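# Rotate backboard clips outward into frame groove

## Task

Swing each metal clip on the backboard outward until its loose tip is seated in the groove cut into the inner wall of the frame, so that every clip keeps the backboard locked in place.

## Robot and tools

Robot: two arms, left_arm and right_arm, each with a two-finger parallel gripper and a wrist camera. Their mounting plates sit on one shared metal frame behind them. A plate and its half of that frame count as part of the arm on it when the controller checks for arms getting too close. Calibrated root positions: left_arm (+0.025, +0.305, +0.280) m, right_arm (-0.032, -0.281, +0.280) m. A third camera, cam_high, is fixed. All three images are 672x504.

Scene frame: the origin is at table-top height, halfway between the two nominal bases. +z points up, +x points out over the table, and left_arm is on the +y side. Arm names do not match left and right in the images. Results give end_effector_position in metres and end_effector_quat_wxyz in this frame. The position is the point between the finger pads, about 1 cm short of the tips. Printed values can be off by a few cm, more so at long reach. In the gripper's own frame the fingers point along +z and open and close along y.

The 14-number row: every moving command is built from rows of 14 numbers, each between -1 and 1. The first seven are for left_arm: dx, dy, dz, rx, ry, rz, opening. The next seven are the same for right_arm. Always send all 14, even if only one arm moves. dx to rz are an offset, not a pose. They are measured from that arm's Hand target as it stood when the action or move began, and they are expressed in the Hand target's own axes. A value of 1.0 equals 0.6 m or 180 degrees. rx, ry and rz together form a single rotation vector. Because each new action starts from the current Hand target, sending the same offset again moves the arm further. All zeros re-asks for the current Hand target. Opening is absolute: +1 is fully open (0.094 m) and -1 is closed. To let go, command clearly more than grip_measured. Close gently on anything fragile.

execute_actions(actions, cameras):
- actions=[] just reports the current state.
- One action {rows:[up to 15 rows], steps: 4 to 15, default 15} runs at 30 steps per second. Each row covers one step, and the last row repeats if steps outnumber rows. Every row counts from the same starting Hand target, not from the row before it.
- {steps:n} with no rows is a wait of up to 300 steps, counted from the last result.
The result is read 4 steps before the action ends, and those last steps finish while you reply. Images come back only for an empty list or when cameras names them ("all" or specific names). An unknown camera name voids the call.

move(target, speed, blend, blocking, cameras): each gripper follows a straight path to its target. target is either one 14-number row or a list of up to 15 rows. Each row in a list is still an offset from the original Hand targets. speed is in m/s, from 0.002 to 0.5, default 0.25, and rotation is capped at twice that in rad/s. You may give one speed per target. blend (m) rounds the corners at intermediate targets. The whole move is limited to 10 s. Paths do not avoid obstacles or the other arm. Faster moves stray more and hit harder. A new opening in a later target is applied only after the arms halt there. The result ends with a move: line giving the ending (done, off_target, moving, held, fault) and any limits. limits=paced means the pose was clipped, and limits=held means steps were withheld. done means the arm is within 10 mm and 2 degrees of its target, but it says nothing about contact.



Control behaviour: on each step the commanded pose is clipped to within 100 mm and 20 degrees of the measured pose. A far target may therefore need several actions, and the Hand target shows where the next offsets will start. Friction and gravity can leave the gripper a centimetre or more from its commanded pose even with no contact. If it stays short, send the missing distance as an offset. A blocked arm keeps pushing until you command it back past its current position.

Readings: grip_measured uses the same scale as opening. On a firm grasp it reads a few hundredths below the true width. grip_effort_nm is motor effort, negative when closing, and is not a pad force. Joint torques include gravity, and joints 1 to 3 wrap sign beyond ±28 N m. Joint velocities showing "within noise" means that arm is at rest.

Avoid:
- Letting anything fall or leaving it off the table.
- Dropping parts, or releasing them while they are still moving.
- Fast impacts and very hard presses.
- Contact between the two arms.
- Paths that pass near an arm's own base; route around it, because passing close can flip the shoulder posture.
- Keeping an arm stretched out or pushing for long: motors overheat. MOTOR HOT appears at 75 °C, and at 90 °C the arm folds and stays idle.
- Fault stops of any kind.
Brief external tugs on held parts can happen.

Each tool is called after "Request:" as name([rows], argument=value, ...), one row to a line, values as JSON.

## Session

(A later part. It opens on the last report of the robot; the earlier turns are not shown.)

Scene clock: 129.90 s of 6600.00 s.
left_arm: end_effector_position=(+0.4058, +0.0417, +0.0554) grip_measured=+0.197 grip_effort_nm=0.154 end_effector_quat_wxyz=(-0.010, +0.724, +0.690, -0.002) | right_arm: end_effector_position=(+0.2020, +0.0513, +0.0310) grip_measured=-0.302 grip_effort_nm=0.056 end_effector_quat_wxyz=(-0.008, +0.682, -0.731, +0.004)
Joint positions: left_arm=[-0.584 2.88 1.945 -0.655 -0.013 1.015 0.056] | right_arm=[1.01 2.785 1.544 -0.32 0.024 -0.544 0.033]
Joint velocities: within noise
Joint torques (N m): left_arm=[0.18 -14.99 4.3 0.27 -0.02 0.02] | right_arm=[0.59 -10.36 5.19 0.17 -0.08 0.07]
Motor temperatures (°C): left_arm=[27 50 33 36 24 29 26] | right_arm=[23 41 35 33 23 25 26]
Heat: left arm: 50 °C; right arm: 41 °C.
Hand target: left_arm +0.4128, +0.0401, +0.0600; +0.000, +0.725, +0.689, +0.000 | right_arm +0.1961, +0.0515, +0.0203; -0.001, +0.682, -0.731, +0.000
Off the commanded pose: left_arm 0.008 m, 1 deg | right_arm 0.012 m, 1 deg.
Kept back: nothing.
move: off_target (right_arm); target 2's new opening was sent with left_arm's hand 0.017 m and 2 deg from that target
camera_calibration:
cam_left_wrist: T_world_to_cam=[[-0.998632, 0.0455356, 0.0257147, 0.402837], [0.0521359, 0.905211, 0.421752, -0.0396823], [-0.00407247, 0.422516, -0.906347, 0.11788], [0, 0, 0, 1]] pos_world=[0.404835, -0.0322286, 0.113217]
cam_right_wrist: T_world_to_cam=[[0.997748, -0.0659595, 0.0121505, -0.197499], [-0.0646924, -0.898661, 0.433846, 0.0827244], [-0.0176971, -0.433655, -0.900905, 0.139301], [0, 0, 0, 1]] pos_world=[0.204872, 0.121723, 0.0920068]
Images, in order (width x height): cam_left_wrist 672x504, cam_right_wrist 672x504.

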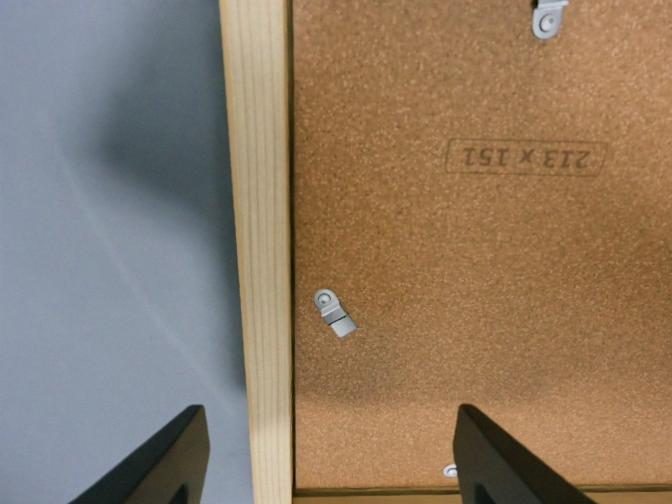

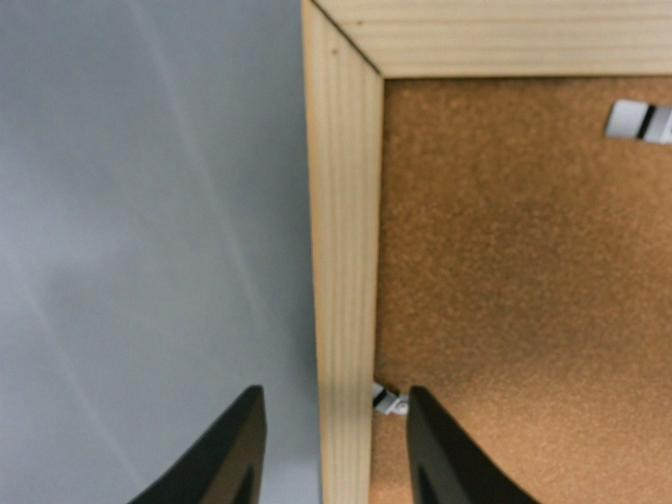

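Request:
move([
  [0.014,-0.009,0.0333,0,0,0,0.35,-0.005,0.0003,0,0,0,0,-0.3],
  [0.0013,0.0128,0.04,0,0,0,0.35,-0.005,0.0003,0.02,0,0,0,-0.3],
], speed=0.05, cameras=["cam_left_wrist","cam_right_wrist"])

Scene clock: 131.83 s of 6600.00 s.
left_arm: end_effector_position=(+0.4214, +0.0367, +0.0410) grip_measured=+0.347 grip_effort_nm=0.159 end_effector_quat_wxyz=(+0.009, +0.724, +0.690, +0.002) | right_arm: end_effector_position=(+0.2034, +0.0568, +0.0215) grip_measured=-0.302 grip_effort_nm=0.056 end_effector_quat_wxyz=(-0.010, +0.682, -0.731, +0.003)
Joint positions: left_arm=[-0.574 2.944 2.02 -0.625 -0.013 1.025 0.063] | right_arm=[1.015 2.825 1.586 -0.316 0.024 -0.54 0.033]
Joint velocities: within noise
Joint torques (N m): left_arm=[0.2 -12.52 6.06 0.1 -0.01 0.02] | right_arm=[0.62 -10 5 0.2 -0.06 0.03]
Motor temperatures (°C): left_arm=[27 50 33 36 24 29 26] | right_arm=[23 41 35 33 23 25 26]
Heat: left arm: 50 °C; right arm: 41 °C.
Hand target: left_arm +0.4204, +0.0404, +0.0361; +0.000, +0.725, +0.689, +0.000 | right_arm +0.1961, +0.0544, +0.0083; -0.001, +0.682, -0.731, +0.000
Off the commanded pose: left_arm 0.006 m, 1 deg | right_arm 0.015 m, 1 deg.
Kept back: nothing.
move: off_target (right_arm)
camera_calibration:
cam_left_wrist: T_world_to_cam=[[-0.998925, 0.0455663, -0.00856481, 0.420458], [0.0382674, 0.914586, 0.402576, -0.0236392], [0.0261772, 0.401816, -0.915346, 0.0953516], [0, 0, 0, 1]] pos_world=[0.418414, -0.0358523, 0.100397]
cam_right_wrist: T_world_to_cam=[[0.997748, -0.065339, 0.0151334, -0.198543], [-0.0655003, -0.900775, 0.429318, 0.0923034], [-0.0144194, -0.429343, -0.903027, 0.132235], [0, 0, 0, 1]] pos_world=[0.206049, 0.126946, 0.0827887]
Images, in order (width x height): cam_left_wrist 672x504, cam_right_wrist 672x504.

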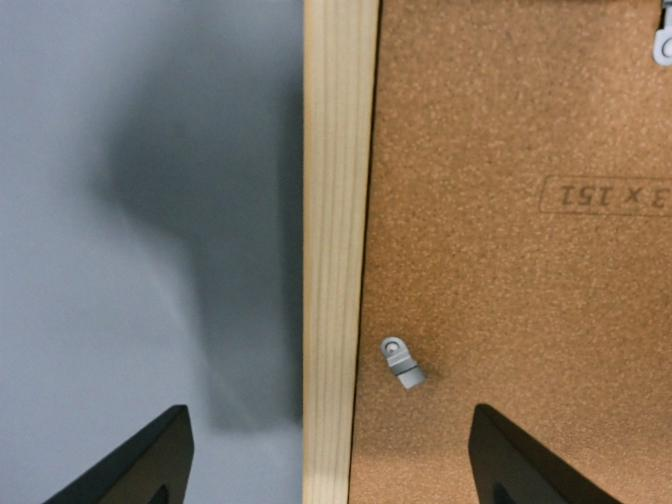

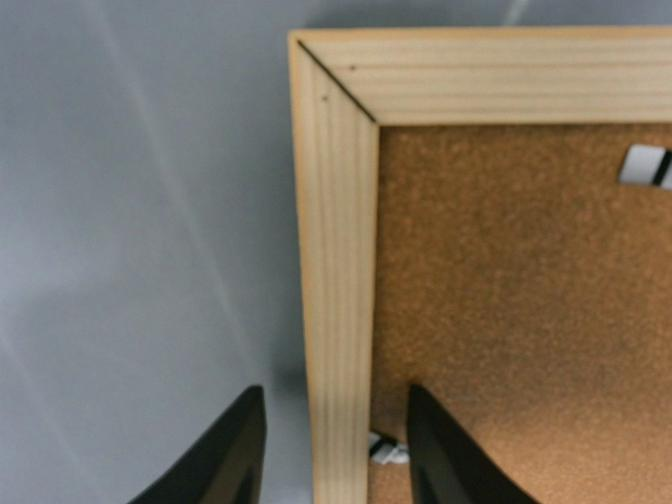

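Request:
move([
  [0.0193,-0.0235,0,0,0,0,0.35,0.0183,-0.0013,-0.0333,0,0,0,-0.3],
  [0.009,-0.0022,0.01,0,0,0,0.35,-0.0013,0.0001,-0.0133,0,0,0,-0.3],
  [0.0066,-0.002,0.0275,0,0,0,0.35,-0.0017,0.0001,0,0,0,0,-0.3],
], speed=0.05, cameras=["cam_left_wrist","cam_right_wrist"])

Scene clock: 134.47 s of 6600.00 s.
left_arm: end_effector_position=(+0.4210, +0.0413, +0.0260) grip_measured=+0.348 grip_effort_nm=0.154 end_effector_quat_wxyz=(+0.008, +0.724, +0.690, +0.002) | right_arm: end_effector_position=(+0.2054, +0.0601, +0.0215) grip_measured=-0.302 grip_effort_nm=0.046 end_effector_quat_wxyz=(-0.016, +0.682, -0.731, +0.002)
Joint positions: left_arm=[-0.567 2.984 2.034 -0.603 -0.015 1.033 0.063] | right_arm=[1.016 2.827 1.592 -0.309 0.024 -0.539 0.033]
Joint velocities: within noise
Joint torques (N m): left_arm=[0.12 -12.31 5.83 0.11 0.01 0.01] | right_arm=[0.58 -10.02 5.11 0.08 -0.08 0.04]
Motor temperatures (°C): left_arm=[27 49 33 35 24 28 26] | right_arm=[23 41 35 33 23 25 26]
Heat: left arm: 49 °C; right arm: 41 °C.
Hand target: left_arm +0.4194, +0.0444, +0.0195; +0.000, +0.725, +0.689, +0.000 | right_arm +0.1961, +0.0554, +0.0083; -0.001, +0.682, -0.731, +0.000
Off the commanded pose: left_arm 0.007 m, 1 deg | right_arm 0.017 m, 2 deg.
Kept back: nothing.
move: off_target (right_arm)
camera_calibration:
cam_left_wrist: T_world_to_cam=[[-0.998914, 0.0459687, -0.00758759, 0.419746], [0.0389521, 0.913343, 0.405323, -0.02204], [0.0255623, 0.404587, -0.914142, 0.0798613], [0, 0, 0, 1]] pos_world=[0.418108, -0.031476, 0.0851227]
cam_right_wrist: T_world_to_cam=[[0.997588, -0.0660478, 0.0213608, -0.200376], [-0.0688995, -0.904649, 0.42055, 0.0965093], [-0.00845243, -0.421008, -0.907018, 0.132059], [0, 0, 0, 1]] pos_world=[0.207659, 0.129671, 0.0834729]
Images, in order (width x height): cam_left_wrist 672x504, cam_right_wrist 672x504.

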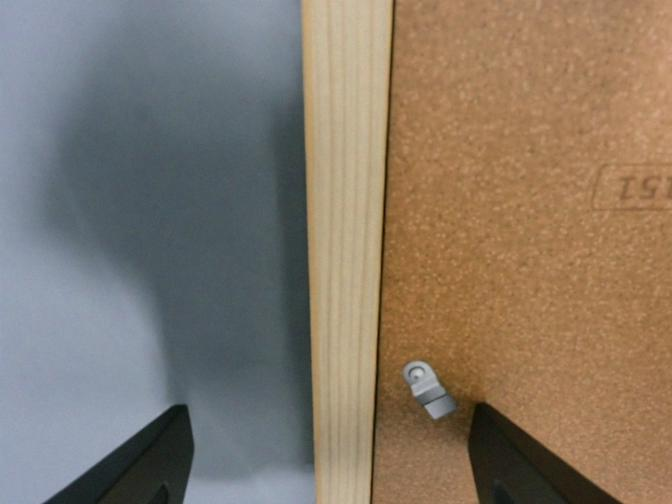

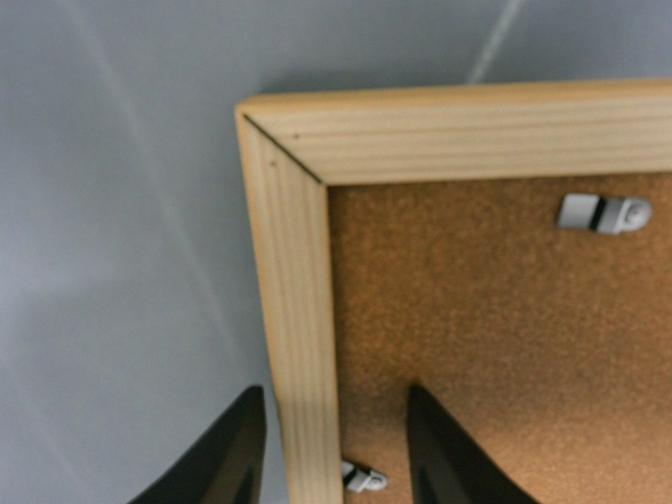

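Request:
move(target=[0,0,0,0,0,0,-0.3,0,0,-0.0433,0,0,0,-0.3], speed=0.05, cameras=["cam_left_wrist","cam_right_wrist"])

Request:
move(target=[0,0,0,0,0,0,-0.5,0,0,0,0,0,0,-0.3], speed=0.05, cameras=["cam_left_wrist"])

Request:
move(target=[0,0,0,0,0,0,-0.75,0,0,0,0,0,0,-0.3], speed=0.05, cameras=["cam_left_wrist"])

Scene clock: 136.17 s of 6600.00 s.
left_arm: end_effector_position=(+0.4184, +0.0428, +0.0258) grip_measured=-0.297 grip_effort_nm=-0.120 end_effector_quat_wxyz=(+0.002, +0.724, +0.689, +0.001) | right_arm: end_effector_position=(+0.1993, +0.0513, +0.0246) grip_measured=-0.302 grip_effort_nm=0.046 end_effector_quat_wxyz=(+0.000, +0.682, -0.732, +0.006)
Joint positions: left_arm=[-0.567 2.984 2.034 -0.614 -0.014 1.034 0.033] | right_arm=[1.016 2.812 1.571 -0.337 0.024 -0.538 0.033]
Joint velocities: within noise
Joint torques (N m): left_arm=[0.12 -12.29 5.86 0.19 0 0.01] | right_arm=[0.73 -15.45 2.84 -0.03 -0.08 0.06]
Motor temperatures (°C): left_arm=[27 48 33 35 24 28 26] | right_arm=[23 41 35 33 23 25 26]
Heat: left arm: 48 °C; right arm: 41 °C.
Hand target: left_arm +0.4194, +0.0443, +0.0195; +0.000, +0.725, +0.689, +0.000 | right_arm +0.1961, +0.0555, +0.0342; -0.001, +0.683, -0.731, +0.000
Off the commanded pose: left_arm 0.007 m, 0 deg | right_arm 0.011 m, 1 deg.
Kept back: nothing.
move: off_target (right_arm)
camera_calibration:
cam_left_wrist: T_world_to_cam=[[-0.998912, 0.0465343, 0.00313747, 0.416776], [0.0437285, 0.911038, 0.409998, -0.0252312], [0.0162206, 0.409689, -0.912081, 0.0827817], [0, 0, 0, 1]] pos_world=[0.416083, -0.0303226, 0.0845408]
cam_right_wrist: T_world_to_cam=[[0.997809, -0.0660224, 0.00423134, -0.194581], [-0.0609686, -0.89283, 0.446248, 0.0840174], [-0.0256845, -0.445528, -0.894899, 0.13548], [0, 0, 0, 1]] pos_world=[0.202757, 0.122527, 0.0845717]
Images, in order (width x height): cam_left_wrist 672x504, cam_right_wrist 672x504.

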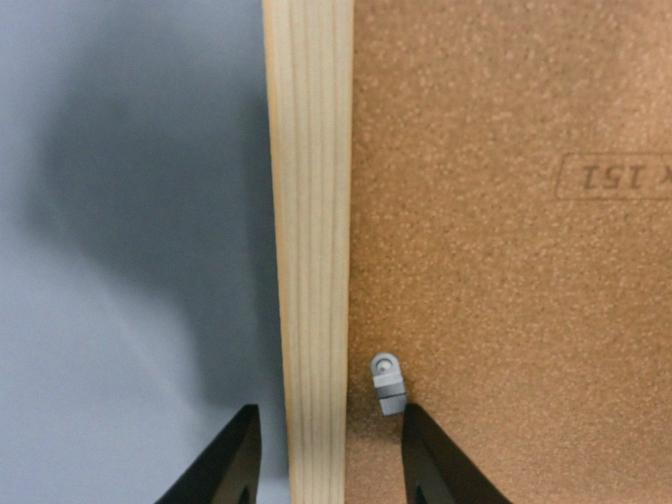

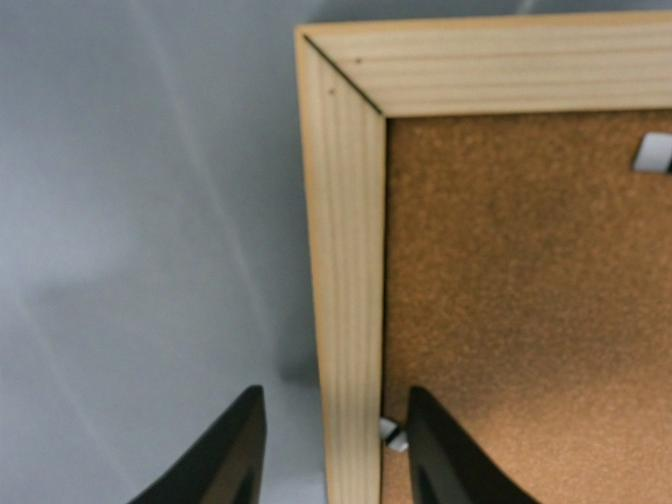

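Scene clock: 136.87 s of 6600.00 s.
left_arm: end_effector_position=(+0.4175, +0.0434, +0.0258) grip_measured=-0.497 grip_effort_nm=-0.120 end_effector_quat_wxyz=(+0.000, +0.724, +0.689, +0.000) | right_arm: end_effector_position=(+0.1993, +0.0512, +0.0247) grip_measured=-0.302 grip_effort_nm=0.046 end_effector_quat_wxyz=(+0.000, +0.682, -0.732, +0.006)
Joint positions: left_arm=[-0.567 2.984 2.034 -0.619 -0.014 1.034 0.024] | right_arm=[1.016 2.811 1.571 -0.338 0.024 -0.538 0.033]
Joint velocities: within noise
Joint torques (N m): left_arm=[0.12 -12.29 5.85 0.22 0 0.01] | right_arm=[0.65 -15.5 2.82 -0.03 -0.05 0.09]
Motor temperatures (°C): left_arm=[27 48 33 35 24 28 26] | right_arm=[23 42 35 33 23 25 26]
Heat: left arm: 48 °C; right arm: 42 °C.
Hand target: left_arm +0.4194, +0.0444, +0.0195; +0.000, +0.725, +0.689, +0.000 | right_arm +0.1961, +0.0555, +0.0343; -0.001, +0.682, -0.731, +0.000
Off the commanded pose: left_arm 0.007 m, 0 deg | right_arm 0.011 m, 1 deg.
Kept back: nothing.
move: off_target (right_arm)
camera_calibration:
cam_left_wrist: T_world_to_cam=[[-0.998889, 0.0465834, 0.00706256, 0.415688], [0.0453516, 0.909993, 0.412136, -0.0264506], [0.0127718, 0.411998, -0.911095, 0.0838514], [0, 0, 0, 1]] pos_world=[0.415355, -0.0298409, 0.084362]
Images, in order (width x height): cam_left_wrist 672x504.

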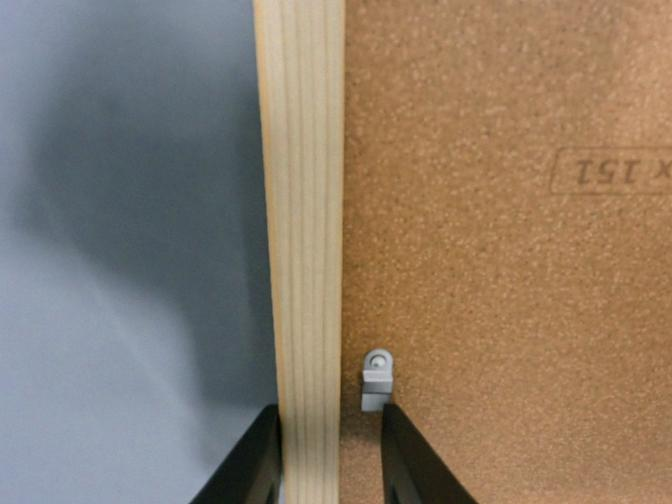

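Scene clock: 137.57 s of 6600.00 s.
left_arm: end_effector_position=(+0.4191, +0.0433, +0.0261) grip_measured=-0.741 grip_effort_nm=-0.471 end_effector_quat_wxyz=(+0.002, +0.724, +0.690, +0.002) | right_arm: end_effector_position=(+0.1993, +0.0512, +0.0247) grip_measured=-0.302 grip_effort_nm=0.042 end_effector_quat_wxyz=(+0.000, +0.682, -0.732, +0.006)
Joint positions: left_arm=[-0.566 2.984 2.036 -0.616 -0.016 1.034 0.012] | right_arm=[1.016 2.811 1.571 -0.338 0.024 -0.538 0.033]
Joint velocities: within noise
Joint torques (N m): left_arm=[0.03 -12.3 5.76 0.2 0.02 0.01] | right_arm=[0.79 -15.49 2.71 -0.01 -0.1 0.05]
Motor temperatures (°C): left_arm=[27 48 33 35 24 28 26] | right_arm=[23 42 35 33 23 25 26]
Heat: left arm: 48 °C; right arm: 42 °C.
Hand target: left_arm +0.4194, +0.0444, +0.0195; +0.000, +0.725, +0.689, +0.000 | right_arm +0.1962, +0.0556, +0.0343; -0.001, +0.682, -0.731, +0.000
Off the commanded pose: left_arm 0.007 m, 0 deg | right_arm 0.011 m, 1 deg.
Kept back: nothing.
move: off_target (right_arm)
camera_calibration:
cam_left_wrist: T_world_to_cam=[[-0.998934, 0.0461355, 0.00177178, 0.417483], [0.0427654, 0.910137, 0.412095, -0.0255036], [0.0173996, 0.411731, -0.911139, 0.082195], [0, 0, 0, 1]] pos_world=[0.416698, -0.0298913, 0.0846613]
Images, in order (width x height): cam_left_wrist 672x504.

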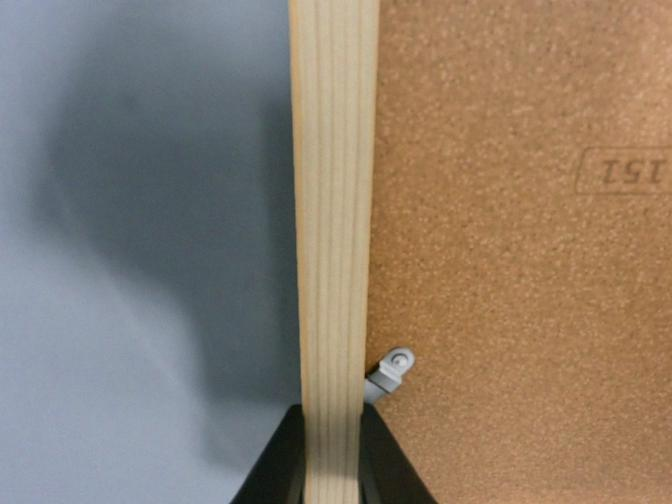

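Request:
move(target=[0,0,0,0,0,0,-0.2,0,0,0,0,0,0,-0.3], speed=0.05, cameras=["cam_left_wrist","cam_right_wrist"])

Scene clock: 138.70 s of 6600.00 s.
left_arm: end_effector_position=(+0.4189, +0.0435, +0.0257) grip_measured=-0.203 grip_effort_nm=0.159 end_effector_quat_wxyz=(+0.002, +0.724, +0.689, +0.002) | right_arm: end_effector_position=(+0.1992, +0.0511, +0.0247) grip_measured=-0.302 grip_effort_nm=0.046 end_effector_quat_wxyz=(+0.001, +0.682, -0.732, +0.006)
Joint positions: left_arm=[-0.566 2.985 2.036 -0.616 -0.016 1.034 0.037] | right_arm=[1.016 2.811 1.571 -0.338 0.024 -0.538 0.033]
Joint velocities: within noise
Joint torques (N m): left_arm=[0.06 -12.34 5.76 0.2 0.03 0] | right_arm=[0.69 -15.47 2.77 0 -0.08 0.06]
Motor temperatures (°C): left_arm=[27 48 33 35 24 28 26] | right_arm=[23 43 35 33 23 25 25]
Heat: left arm: 48 °C; right arm: 43 °C.
Hand target: left_arm +0.4194, +0.0444, +0.0195; +0.000, +0.725, +0.689, +0.000 | right_arm +0.1962, +0.0556, +0.0343; -0.001, +0.683, -0.731, +0.000
Off the commanded pose: left_arm 0.006 m, 0 deg | right_arm 0.011 m, 1 deg.
Kept back: nothing.
move: off_target (right_arm)
camera_calibration:
cam_left_wrist: T_world_to_cam=[[-0.998932, 0.0461449, 0.0024261, 0.41722], [0.0430368, 0.909962, 0.412451, -0.0256057], [0.0168249, 0.412115, -0.910976, 0.0820411], [0, 0, 0, 1]] pos_world=[0.416496, -0.0297627, 0.0842865]
cam_right_wrist: T_world_to_cam=[[0.997787, -0.0663842, 0.00364417, -0.194424], [-0.0610049, -0.89239, 0.447123, 0.0837316], [-0.0264299, -0.446356, -0.894465, 0.135703], [0, 0, 0, 1]] pos_world=[0.202689, 0.122386, 0.0846514]
Images, in order (width x height): cam_left_wrist 672x504, cam_right_wrist 672x504.

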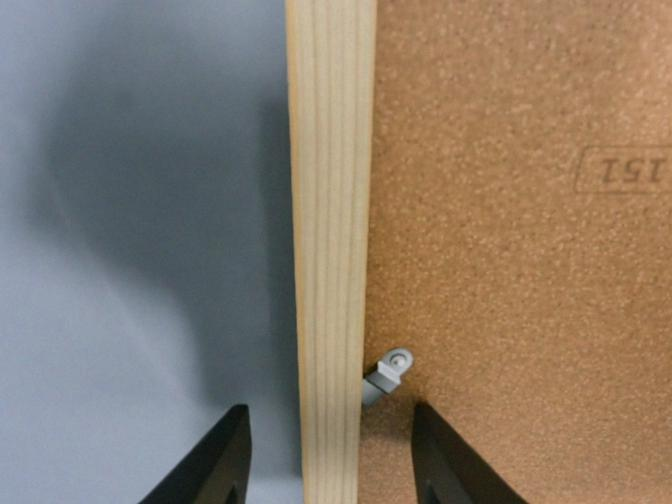

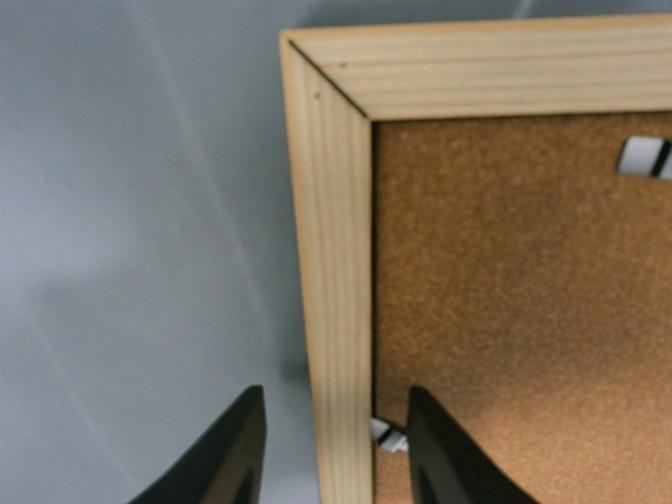

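Request:
move([
  [0,0,-0.0233,0,0,0,-0.2,0,0,-0.0333,0,0,0,-0.3],
  [-0.0042,-0.0011,-0.0167,0,0,0,-0.2,0.0337,0.0043,-0.0267,0,0,-0.0139,-0.3],
  [-0.008,-0.0011,0,0,0,0,-0.2,0.0113,0.0059,0.0183,0,0,-0.0139,-0.3],
], speed=0.05, cameras=["cam_left_wrist","cam_right_wrist"])

Scene clock: 141.93 s of 6600.00 s.
left_arm: end_effector_position=(+0.4213, +0.0419, +0.0254) grip_measured=-0.203 grip_effort_nm=0.159 end_effector_quat_wxyz=(+0.005, +0.724, +0.690, +0.002) | right_arm: end_effector_position=(+0.1979, +0.0485, +0.0333) grip_measured=-0.302 grip_effort_nm=0.051 end_effector_quat_wxyz=(-0.008, +0.697, -0.717, +0.004)
Joint positions: left_arm=[-0.566 2.991 2.049 -0.616 -0.016 1.034 0.037] | right_arm=[1.015 2.768 1.513 -0.306 0.024 -0.582 0.033]
Joint velocities: within noise
Joint torques (N m): left_arm=[-0.7 -12.3 6.11 0.13 0.02 -0.08] | right_arm=[0.69 -10.04 5.19 0.14 -0.07 0.02]
Motor temperatures (°C): left_arm=[27 47 32 35 24 28 26] | right_arm=[23 44 35 33 23 25 25]
Heat: left arm: 47 °C; right arm: 44 °C.
Hand target: left_arm +0.4185, +0.0397, +0.0195; +0.000, +0.725, +0.689, +0.000 | right_arm +0.1922, +0.0488, +0.0232; +0.000, +0.698, -0.716, +0.000
Off the commanded pose: left_arm 0.007 m, 1 deg | right_arm 0.011 m, 1 deg.
Kept back: nothing.
move: off_target (right_arm)
camera_calibration:
cam_left_wrist: T_world_to_cam=[[-0.998935, 0.0460617, -0.00280838, 0.419832], [0.0408718, 0.911354, 0.40959, -0.0232167], [0.0214258, 0.409039, -0.912265, 0.0806397], [0, 0, 0, 1]] pos_world=[0.418606, -0.0311643, 0.0842532]
cam_right_wrist: T_world_to_cam=[[0.999648, -0.0232845, 0.0127306, -0.196057], [-0.0265035, -0.900259, 0.434548, 0.0714023], [0.00134267, -0.434732, -0.900559, 0.136329], [0, 0, 0, 1]] pos_world=[0.197698, 0.118982, 0.0942409]
Images, in order (width x height): cam_left_wrist 672x504, cam_right_wrist 672x504.

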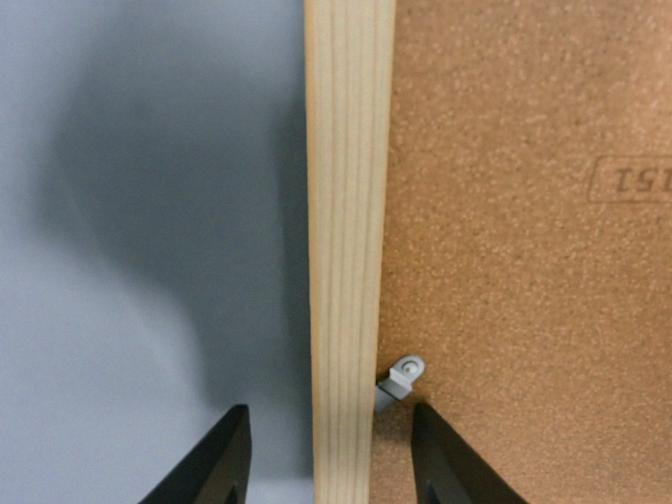

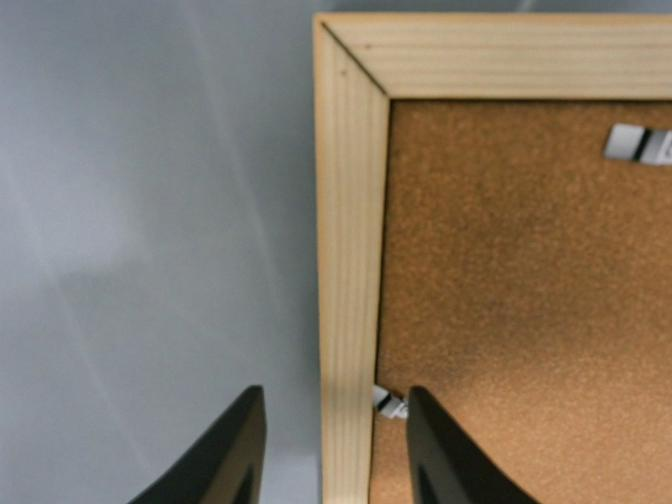

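Request:
move([
  [0,0,-0.0233,0,0,0,-0.2,-0.001,0,0.008,0,0,0,-0.3],
  [0.02,-0.0052,-0.0233,0,0,0,-0.2,-0.0028,0,0.0228,0,0,0,-0.3],
  [0.0017,-0.0042,-0.0167,0,0,0,-0.2,-0.0028,0,0.0228,0,0,0,-0.3],
  [-0.0017,-0.0042,0,0,0,0,-0.2,-0.0028,0,0.0228,0,0,0,-0.3],
], speed=0.05, cameras=["cam_left_wrist","cam_right_wrist"])

Scene clock: 143.83 s of 6600.00 s.
left_arm: end_effector_position=(+0.4179, +0.0413, +0.0255) grip_measured=-0.203 grip_effort_nm=0.154 end_effector_quat_wxyz=(+0.002, +0.725, +0.688, +0.002) | right_arm: end_effector_position=(+0.1989, +0.0515, +0.0217) grip_measured=-0.302 grip_effort_nm=0.042 end_effector_quat_wxyz=(-0.008, +0.698, -0.716, +0.004)
Joint positions: left_arm=[-0.571 2.986 2.037 -0.614 -0.017 1.032 0.037] | right_arm=[1.017 2.812 1.551 -0.299 0.024 -0.581 0.033]
Joint velocities: within noise
Joint torques (N m): left_arm=[-0.65 -12.33 5.91 0.18 0.02 -0.1] | right_arm=[0.75 -10.17 5.05 0.2 -0.04 0.07]
Motor temperatures (°C): left_arm=[27 47 32 35 24 28 26] | right_arm=[23 44 35 33 23 25 25]
Heat: left arm: 47 °C; right arm: 44 °C.
Hand target: left_arm +0.4161, +0.0387, +0.0196; +0.000, +0.725, +0.689, +0.000 | right_arm +0.1922, +0.0507, +0.0096; -0.001, +0.698, -0.716, +0.000
Off the commanded pose: left_arm 0.007 m, 0 deg | right_arm 0.014 m, 1 deg.
Kept back: nothing.
move: off_target (right_arm)
camera_calibration:
cam_left_wrist: T_world_to_cam=[[-0.998771, 0.0495524, 0.000869779, 0.416241], [0.0455095, 0.910053, 0.411986, -0.0245777], [0.0196234, 0.41152, -0.91119, 0.0816474], [0, 0, 0, 1]] pos_world=[0.415245, -0.0318583, 0.0841599]
cam_right_wrist: T_world_to_cam=[[0.999656, -0.0225496, 0.0133761, -0.196902], [-0.0261201, -0.900702, 0.433652, 0.0791974], [0.00226919, -0.433852, -0.900981, 0.126989], [0, 0, 0, 1]] pos_world=[0.198615, 0.121988, 0.0827045]
Images, in order (width x height): cam_left_wrist 672x504, cam_right_wrist 672x504.

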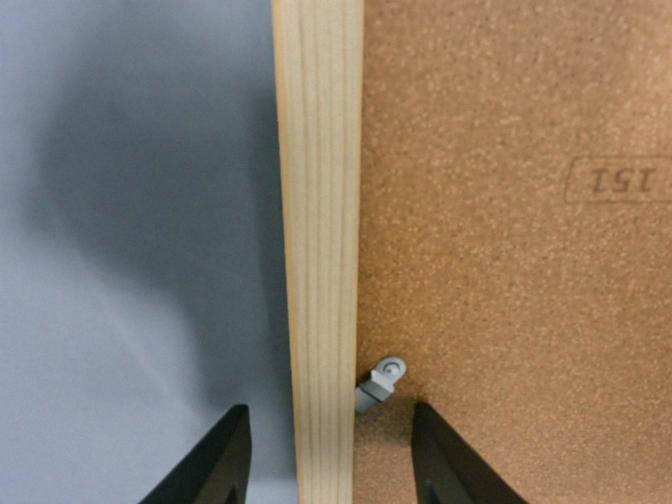

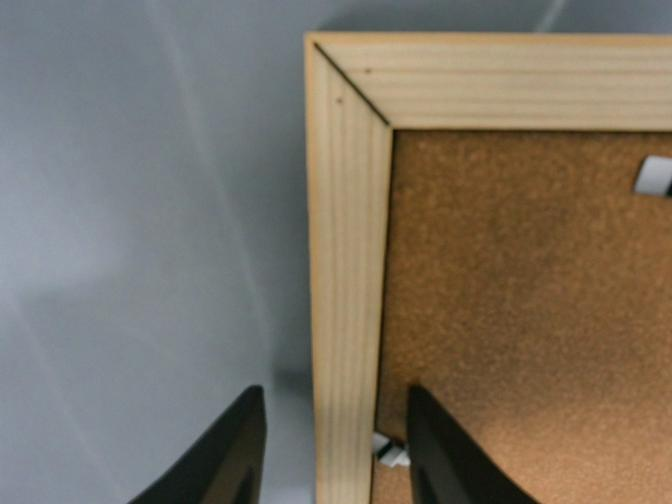

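Request:
move([
  [0,0,-0.0233,0,0,0,-0.2,0,0,-0.0333,0,0,0,-0.3],
  [0.02,-0.001,-0.0233,0,0,0,-0.2,0.0133,0,-0.0333,0,0,0,-0.3],
  [-0.005,0.0003,-0.0167,0,0,0,-0.2,-0.005,0,-0.0133,0,0,0,-0.3],
  [-0.0088,0.0005,0,0,0,0,-0.2,-0.005,0,0,0,0,0,-0.3],
], speed=0.05, cameras=["cam_left_wrist","cam_right_wrist"])

Scene clock: 145.73 s of 6600.00 s.
left_arm: end_effector_position=(+0.4194, +0.0345, +0.0257) grip_measured=-0.203 grip_effort_nm=0.149 end_effector_quat_wxyz=(+0.007, +0.726, +0.688, +0.003) | right_arm: end_effector_position=(+0.2001, +0.0569, +0.0216) grip_measured=-0.302 grip_effort_nm=0.051 end_effector_quat_wxyz=(-0.013, +0.698, -0.716, +0.003)
Joint positions: left_arm=[-0.581 2.996 2.062 -0.62 -0.016 1.023 0.037] | right_arm=[1.022 2.818 1.567 -0.3 0.024 -0.577 0.033]
Joint velocities: within noise
Joint torques (N m): left_arm=[-0.58 -12.31 6.06 0.11 0.02 -0.11] | right_arm=[0.64 -10.09 4.94 0.17 -0.09 0.05]
Motor temperatures (°C): left_arm=[27 47 32 35 24 28 26] | right_arm=[23 44 35 33 23 25 25]
Heat: left arm: 47 °C; right arm: 44 °C.
Hand target: left_arm +0.4161, +0.0335, +0.0196; +0.000, +0.725, +0.689, +0.000 | right_arm +0.1923, +0.0537, +0.0096; -0.001, +0.698, -0.716, +0.000
Off the commanded pose: left_arm 0.007 m, 1 deg | right_arm 0.015 m, 1 deg.
Kept back: nothing.
move: off_target (right_arm)
camera_calibration:
cam_left_wrist: T_world_to_cam=[[-0.99872, 0.0501869, -0.00630894, 0.418182], [0.0432765, 0.912375, 0.407062, -0.0174774], [0.0261853, 0.406268, -0.913379, 0.0820719], [0, 0, 0, 1]] pos_world=[0.416254, -0.0383845, 0.0847154]
cam_right_wrist: T_world_to_cam=[[0.9996, -0.0212774, 0.0186404, -0.198201], [-0.0271959, -0.904161, 0.426326, 0.0846548], [0.00778277, -0.426662, -0.904377, 0.127801], [0, 0, 0, 1]] pos_world=[0.19943, 0.126852, 0.0831844]
Images, in order (width x height): cam_left_wrist 672x504, cam_right_wrist 672x504.

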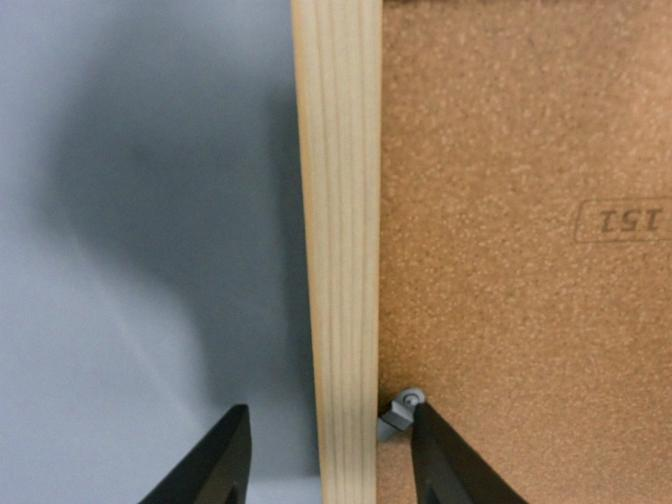

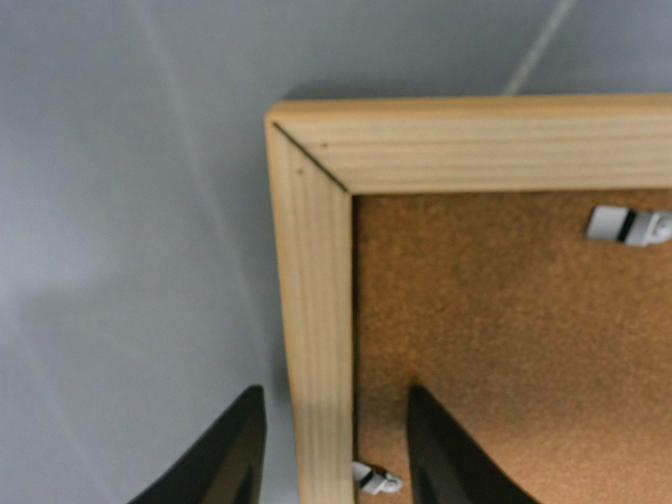

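Request:
move([
  [0,0,-0.0233,0,0,0,-0.2,0,0,-0.0333,0,0,0,-0.3],
  [0.0287,-0.0048,-0.0233,0,0,0,-0.2,0.0333,0,-0.0333,0,0,0,-0.3],
  [0.0072,-0.0037,-0.0167,0,0,0,-0.2,0.0333,0,-0.0333,0,0,0,-0.3],
  [0.0033,-0.0035,0,0,0,0,-0.2,0.0333,0,-0.0333,0,0,0,-0.3],
], speed=0.05, cameras=["cam_left_wrist","cam_right_wrist"])

Scene clock: 148.20 s of 6600.00 s.
left_arm: end_effector_position=(+0.4164, +0.0373, +0.0255) grip_measured=-0.203 grip_effort_nm=0.154 end_effector_quat_wxyz=(+0.004, +0.725, +0.688, +0.001) | right_arm: end_effector_position=(+0.1879, +0.0330, +0.0226) grip_measured=-0.301 grip_effort_nm=0.046 end_effector_quat_wxyz=(+0.005, +0.699, -0.715, +0.004)
Joint positions: left_arm=[-0.579 2.987 2.039 -0.612 -0.014 1.024 0.037] | right_arm=[1.01 2.78 1.463 -0.269 0.018 -0.592 0.033]
Joint velocities: within noise
Joint torques (N m): left_arm=[-0.64 -12.33 5.85 0.16 0.01 -0.11] | right_arm=[-0.58 -14.41 2.21 0.1 -0.03 -0.05]
Motor temperatures (°C): left_arm=[27 47 32 35 24 28 26] | right_arm=[23 44 35 33 23 25 25]
Heat: left arm: 47 °C; right arm: 44 °C.
Hand target: left_arm +0.4140, +0.0356, +0.0195; +0.000, +0.725, +0.689, +0.000 | right_arm +0.1917, +0.0337, +0.0296; -0.001, +0.698, -0.716, +0.000
Off the commanded pose: left_arm 0.007 m, 0 deg | right_arm 0.008 m, 1 deg.
Kept back: nothing.
move: done
camera_calibration:
cam_left_wrist: T_world_to_cam=[[-0.998773, 0.049527, -0.000619591, 0.41497], [0.0449502, 0.911588, 0.408641, -0.0205429], [0.0208036, 0.408111, -0.912695, 0.0829997], [0, 0, 0, 1]] pos_world=[0.413658, -0.0356987, 0.0844052]
cam_right_wrist: T_world_to_cam=[[0.999835, -0.0171704, -0.00593219, -0.186165], [-0.0126606, -0.892797, 0.450282, 0.0586284], [-0.0130278, -0.450133, -0.892867, 0.122941], [0, 0, 0, 1]] pos_world=[0.188478, 0.104486, 0.0822658]
Images, in order (width x height): cam_left_wrist 672x504, cam_right_wrist 672x504.

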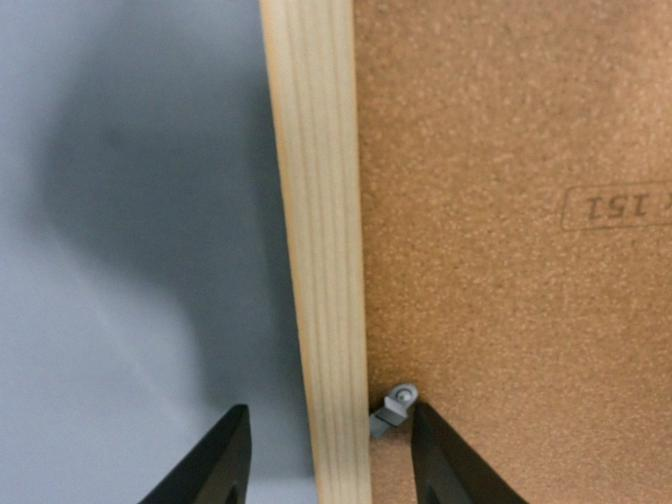

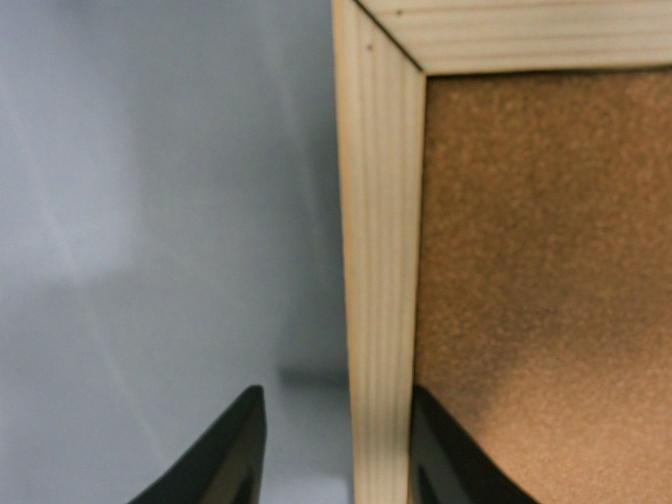

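Request:
move([
  [0,0,-0.04,0,0,0,-0.2,0,0,-0.1,0,0,0,-0.3],
  [0.0282,-0.0032,-0.04,0,0,-0.0167,-0.2,0.02,0.02,-0.1,0,0,0,-0.3],
  [0.009,-0.0021,-0.0167,0,0,-0.0167,-0.2,0.02,0.02,-0.1,0,0,0,-0.3],
  [0.0049,-0.0019,0,0,0,-0.0167,-0.2,0.02,0.02,-0.1,0,0,0,-0.3],
], speed=0.06, cameras=["cam_left_wrist","cam_right_wrist"])

Scene clock: 155.23 s of 6600.00 s.
left_arm: end_effector_position=(+0.4143, +0.0408, +0.0258) grip_measured=-0.202 grip_effort_nm=0.154 end_effector_quat_wxyz=(+0.002, +0.707, +0.707, +0.001) | right_arm: end_effector_position=(+0.1784, +0.0164, +0.0819) grip_measured=-0.301 grip_effort_nm=0.042 end_effector_quat_wxyz=(+0.011, +0.699, -0.715, +0.005)
Joint positions: left_arm=[-0.576 2.977 2.017 -0.605 -0.015 0.976 0.037] | right_arm=[1.007 2.554 1.289 -0.332 0.018 -0.592 0.033]
Joint velocities: within noise
Joint torques (N m): left_arm=[-0.61 -12.29 5.78 0.2 0 -0.1] | right_arm=[0.39 -13.94 2.54 0.17 -0.01 0.04]
Motor temperatures (°C): left_arm=[27 48 33 35 24 28 26] | right_arm=[23 45 34 32 23 25 25]
Heat: left arm: 48 °C; right arm: 45 °C.
Hand target: left_arm +0.4131, +0.0386, +0.0196; +0.000, +0.707, +0.708, +0.000 | right_arm +0.1794, +0.0220, +0.0896; -0.001, +0.698, -0.716, +0.000
Off the commanded pose: left_arm 0.007 m, 0 deg | right_arm 0.009 m, 1 deg.
Kept back: nothing.
move: done
camera_calibration:
cam_left_wrist: T_world_to_cam=[[-0.999991, -0.00227124, 0.00348787, 0.415225], [-0.000636312, 0.911563, 0.41116, -0.00488384], [-0.00411326, 0.411155, -0.911556, 0.0920113], [0, 0, 0, 1]] pos_world=[0.415597, -0.0324359, 0.0844332]
cam_right_wrist: T_world_to_cam=[[0.999728, -0.019774, -0.0123919, -0.176008], [-0.0118884, -0.888508, 0.458707, 0.0161319], [-0.0200808, -0.458435, -0.888501, 0.169403], [0, 0, 0, 1]] pos_world=[0.179553, 0.0885133, 0.140934]
Images, in order (width x height): cam_left_wrist 672x504, cam_right_wrist 672x504.

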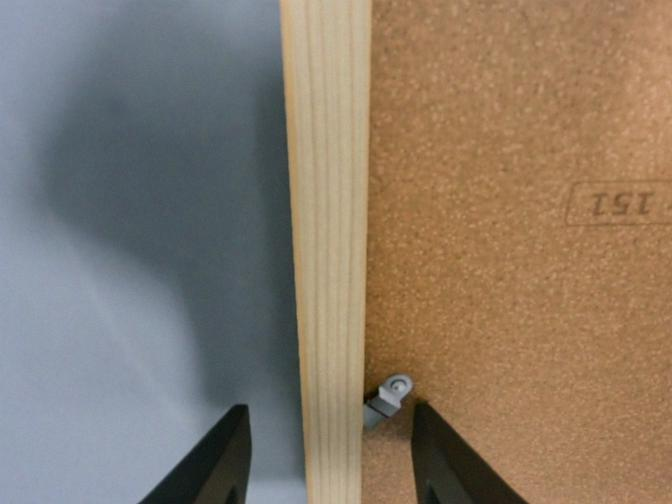

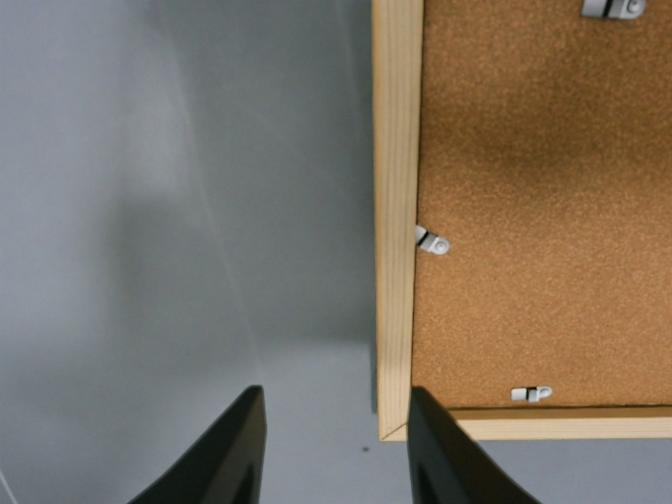

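Request:
move(target=[0,0,0,0,0,0,-0.62,0,0,0,0,0,0,-0.3], speed=0.05, cameras=["cam_left_wrist"])

Request:
move(target=[0,0,0,0,0,0,-0.75,0,0,0,0,0,0,-0.3], speed=0.05, cameras=["cam_left_wrist"])

Scene clock: 156.17 s of 6600.00 s.
left_arm: end_effector_position=(+0.4139, +0.0416, +0.0254) grip_measured=-0.617 grip_effort_nm=-0.120 end_effector_quat_wxyz=(+0.000, +0.707, +0.707, +0.002) | right_arm: end_effector_position=(+0.1785, +0.0165, +0.0819) grip_measured=-0.301 grip_effort_nm=0.046 end_effector_quat_wxyz=(+0.011, +0.699, -0.715, +0.005)
Joint positions: left_arm=[-0.576 2.978 2.017 -0.607 -0.018 0.976 0.018] | right_arm=[1.007 2.554 1.289 -0.332 0.018 -0.592 0.033]
Joint velocities: within noise
Joint torques (N m): left_arm=[-0.59 -12.31 5.81 0.21 0.03 -0.11] | right_arm=[0.66 -13.89 2.8 0.13 -0.03 0.03]
Motor temperatures (°C): left_arm=[27 48 33 35 24 28 26] | right_arm=[23 45 34 32 23 25 25]
Heat: left arm: 48 °C; right arm: 45 °C.
Hand target: left_arm +0.4131, +0.0386, +0.0195; +0.000, +0.707, +0.708, +0.000 | right_arm +0.1794, +0.0220, +0.0896; -0.001, +0.698, -0.716, +0.000
Off the commanded pose: left_arm 0.007 m, 0 deg | right_arm 0.009 m, 1 deg.
Kept back: nothing.
move: done
camera_calibration:
cam_left_wrist: T_world_to_cam=[[-0.999986, -0.00263256, 0.00450553, 0.414774], [-0.000526902, 0.909943, 0.414732, -0.00560389], [-0.00519158, 0.414724, -0.909932, 0.0915961], [0, 0, 0, 1]] pos_world=[0.415241, -0.031796, 0.0838016]
Images, in order (width x height): cam_left_wrist 672x504.

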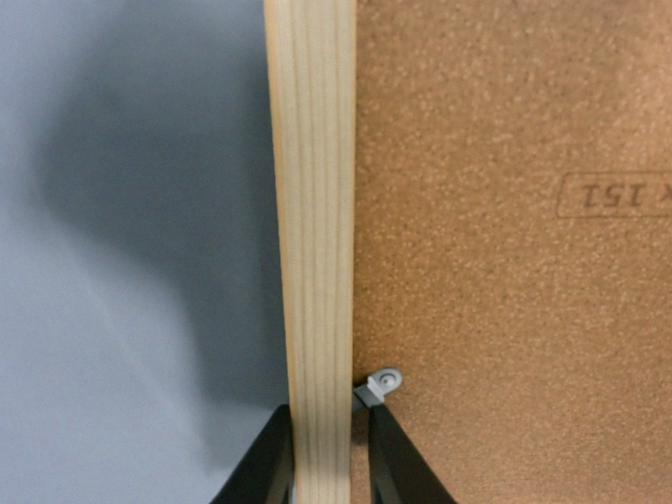

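Scene clock: 156.87 s of 6600.00 s.
left_arm: end_effector_position=(+0.4147, +0.0416, +0.0254) grip_measured=-0.745 grip_effort_nm=-0.256 end_effector_quat_wxyz=(+0.001, +0.707, +0.707, +0.003) | right_arm: end_effector_position=(+0.1785, +0.0165, +0.0819) grip_measured=-0.301 grip_effort_nm=0.046 end_effector_quat_wxyz=(+0.011, +0.699, -0.715, +0.005)
Joint positions: left_arm=[-0.576 2.978 2.017 -0.605 -0.02 0.975 0.012] | right_arm=[1.007 2.554 1.289 -0.332 0.018 -0.592 0.033]
Joint velocities: within noise
Joint torques (N m): left_arm=[-0.61 -12.34 5.79 0.19 0.06 -0.09] | right_arm=[0.46 -14.05 2.65 0.13 -0.04 0.02]
Motor temperatures (°C): left_arm=[27 48 33 35 24 28 26] | right_arm=[23 45 34 32 23 25 25]
Heat: left arm: 48 °C; right arm: 45 °C.
Hand target: left_arm +0.4131, +0.0385, +0.0195; +0.000, +0.707, +0.708, +0.000 | right_arm +0.1794, +0.0219, +0.0896; -0.001, +0.698, -0.716, +0.000
Off the commanded pose: left_arm 0.007 m, 0 deg | right_arm 0.009 m, 1 deg.
Kept back: nothing.
move: done
camera_calibration:
cam_left_wrist: T_world_to_cam=[[-0.999994, -0.00343716, 0.00100757, 0.415677], [-0.00270884, 0.909779, 0.415084, -0.00467031], [-0.00234338, 0.415079, -0.909782, 0.0904175], [0, 0, 0, 1]] pos_world=[0.415874, -0.0318527, 0.08378]
Images, in order (width x height): cam_left_wrist 672x504.

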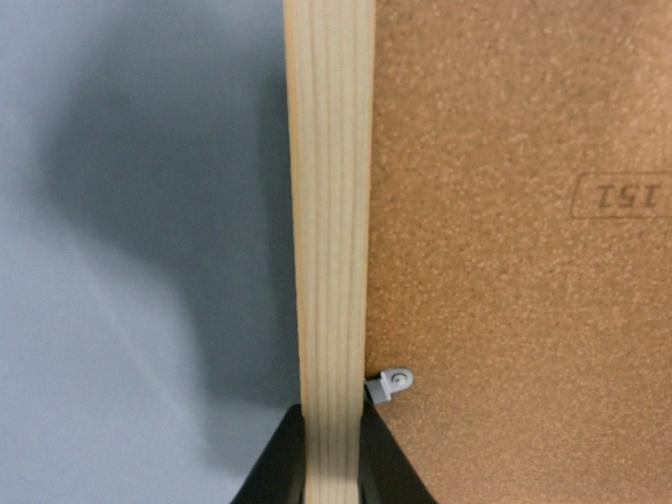

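Request:
zoom_image(camera="cam_left_wrist", region=[340, 340, 440, 420])

Scaled by 5.040 from the camera's 672x504 image, which has a finer 960x720 frame.

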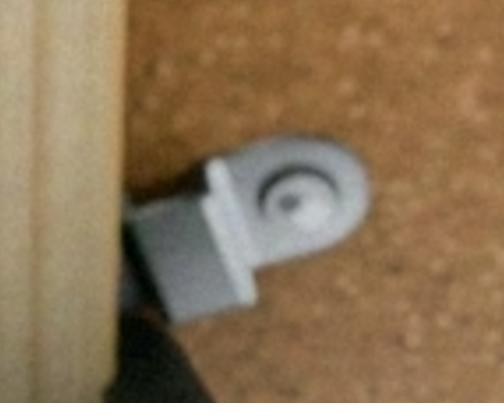

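Request:
move(target=[0,0,0,0,0,0,-0.3,0,0,0,0,0,0,-0.3], speed=0.05, cameras=[])

Request:
move([
  [0,0,-0.04,0,0,0,-0.3,0,0,0,0,0,0,-0.3],
  [0.02,0,-0.04,0,0,0,-0.3,0,0,0,0,0,0,-0.3],
  [0,0,-0.0167,0,0,0,-0.3,0,0,0,0,0,0,-0.3],
  [-0.0038,0,0,0,0,0,-0.3,0,0,0,0,0,0,-0.3],
], speed=0.06, cameras=["cam_left_wrist"])

Scene clock: 158.10 s of 6600.00 s.
left_arm: end_effector_position=(+0.4147, +0.0416, +0.0254) grip_measured=-0.303 grip_effort_nm=0.159 end_effector_quat_wxyz=(+0.001, +0.707, +0.707, +0.003) | right_arm: end_effector_position=(+0.1785, +0.0165, +0.0819) grip_measured=-0.301 grip_effort_nm=0.042 end_effector_quat_wxyz=(+0.011, +0.699, -0.715, +0.005)
Joint positions: left_arm=[-0.576 2.978 2.017 -0.605 -0.02 0.975 0.033] | right_arm=[1.007 2.554 1.289 -0.332 0.018 -0.592 0.033]
Joint velocities: within noise
Joint torques (N m): left_arm=[-0.58 -12.31 5.79 0.19 0.06 -0.1] | right_arm=[0.51 -14.04 2.81 0.12 -0.02 0.07]
Motor temperatures (°C): left_arm=[27 47 33 35 24 28 26] | right_arm=[23 45 34 32 23 25 25]
Heat: left arm: 47 °C; right arm: 45 °C.
Hand target: left_arm +0.4131, +0.0385, +0.0195; +0.000, +0.707, +0.708, +0.000 | right_arm +0.1793, +0.0219, +0.0896; -0.001, +0.698, -0.716, +0.000
Off the commanded pose: left_arm 0.007 m, 0 deg | right_arm 0.009 m, 1 deg.
Kept back: nothing.
move: done
No camera images: "cameras" was empty.

Scene clock: 159.70 s of 6600.00 s.
left_arm: end_effector_position=(+0.4154, +0.0389, +0.0257) grip_measured=-0.303 grip_effort_nm=0.154 end_effector_quat_wxyz=(+0.003, +0.707, +0.707, +0.004) | right_arm: end_effector_position=(+0.1785, +0.0166, +0.0819) grip_measured=-0.301 grip_effort_nm=0.046 end_effector_quat_wxyz=(+0.010, +0.699, -0.715, +0.005)
Joint positions: left_arm=[-0.579 2.982 2.028 -0.608 -0.02 0.972 0.033] | right_arm=[1.007 2.554 1.289 -0.331 0.018 -0.592 0.033]
Joint velocities: within noise
Joint torques (N m): left_arm=[-0.62 -12.31 5.81 0.18 0.06 -0.11] | right_arm=[0.42 -13.93 2.7 0.14 -0.03 0.03]
Motor temperatures (°C): left_arm=[27 47 33 35 24 28 26] | right_arm=[23 46 34 32 23 25 25]
Heat: left arm: 47 °C; right arm: 46 °C.
Hand target: left_arm +0.4130, +0.0364, +0.0195; +0.000, +0.706, +0.708, +0.000 | right_arm +0.1794, +0.0220, +0.0896; -0.001, +0.698, -0.716, +0.000
Off the commanded pose: left_arm 0.007 m, 0 deg | right_arm 0.009 m, 1 deg.
Kept back: nothing.
move: done
camera_calibration:
cam_left_wrist: T_world_to_cam=[[-0.999995, -0.00271638, -0.00155515, 0.416425], [-0.00311632, 0.910517, 0.413461, -0.00216033], [0.000292874, 0.413463, -0.910521, 0.0907272], [0, 0, 0, 1]] pos_world=[0.416389, -0.0344142, 0.0841498]
Images, in order (width x height): cam_left_wrist 672x504.

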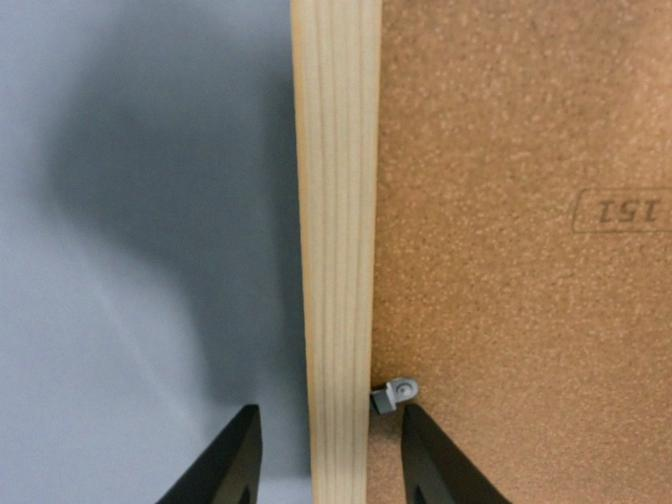

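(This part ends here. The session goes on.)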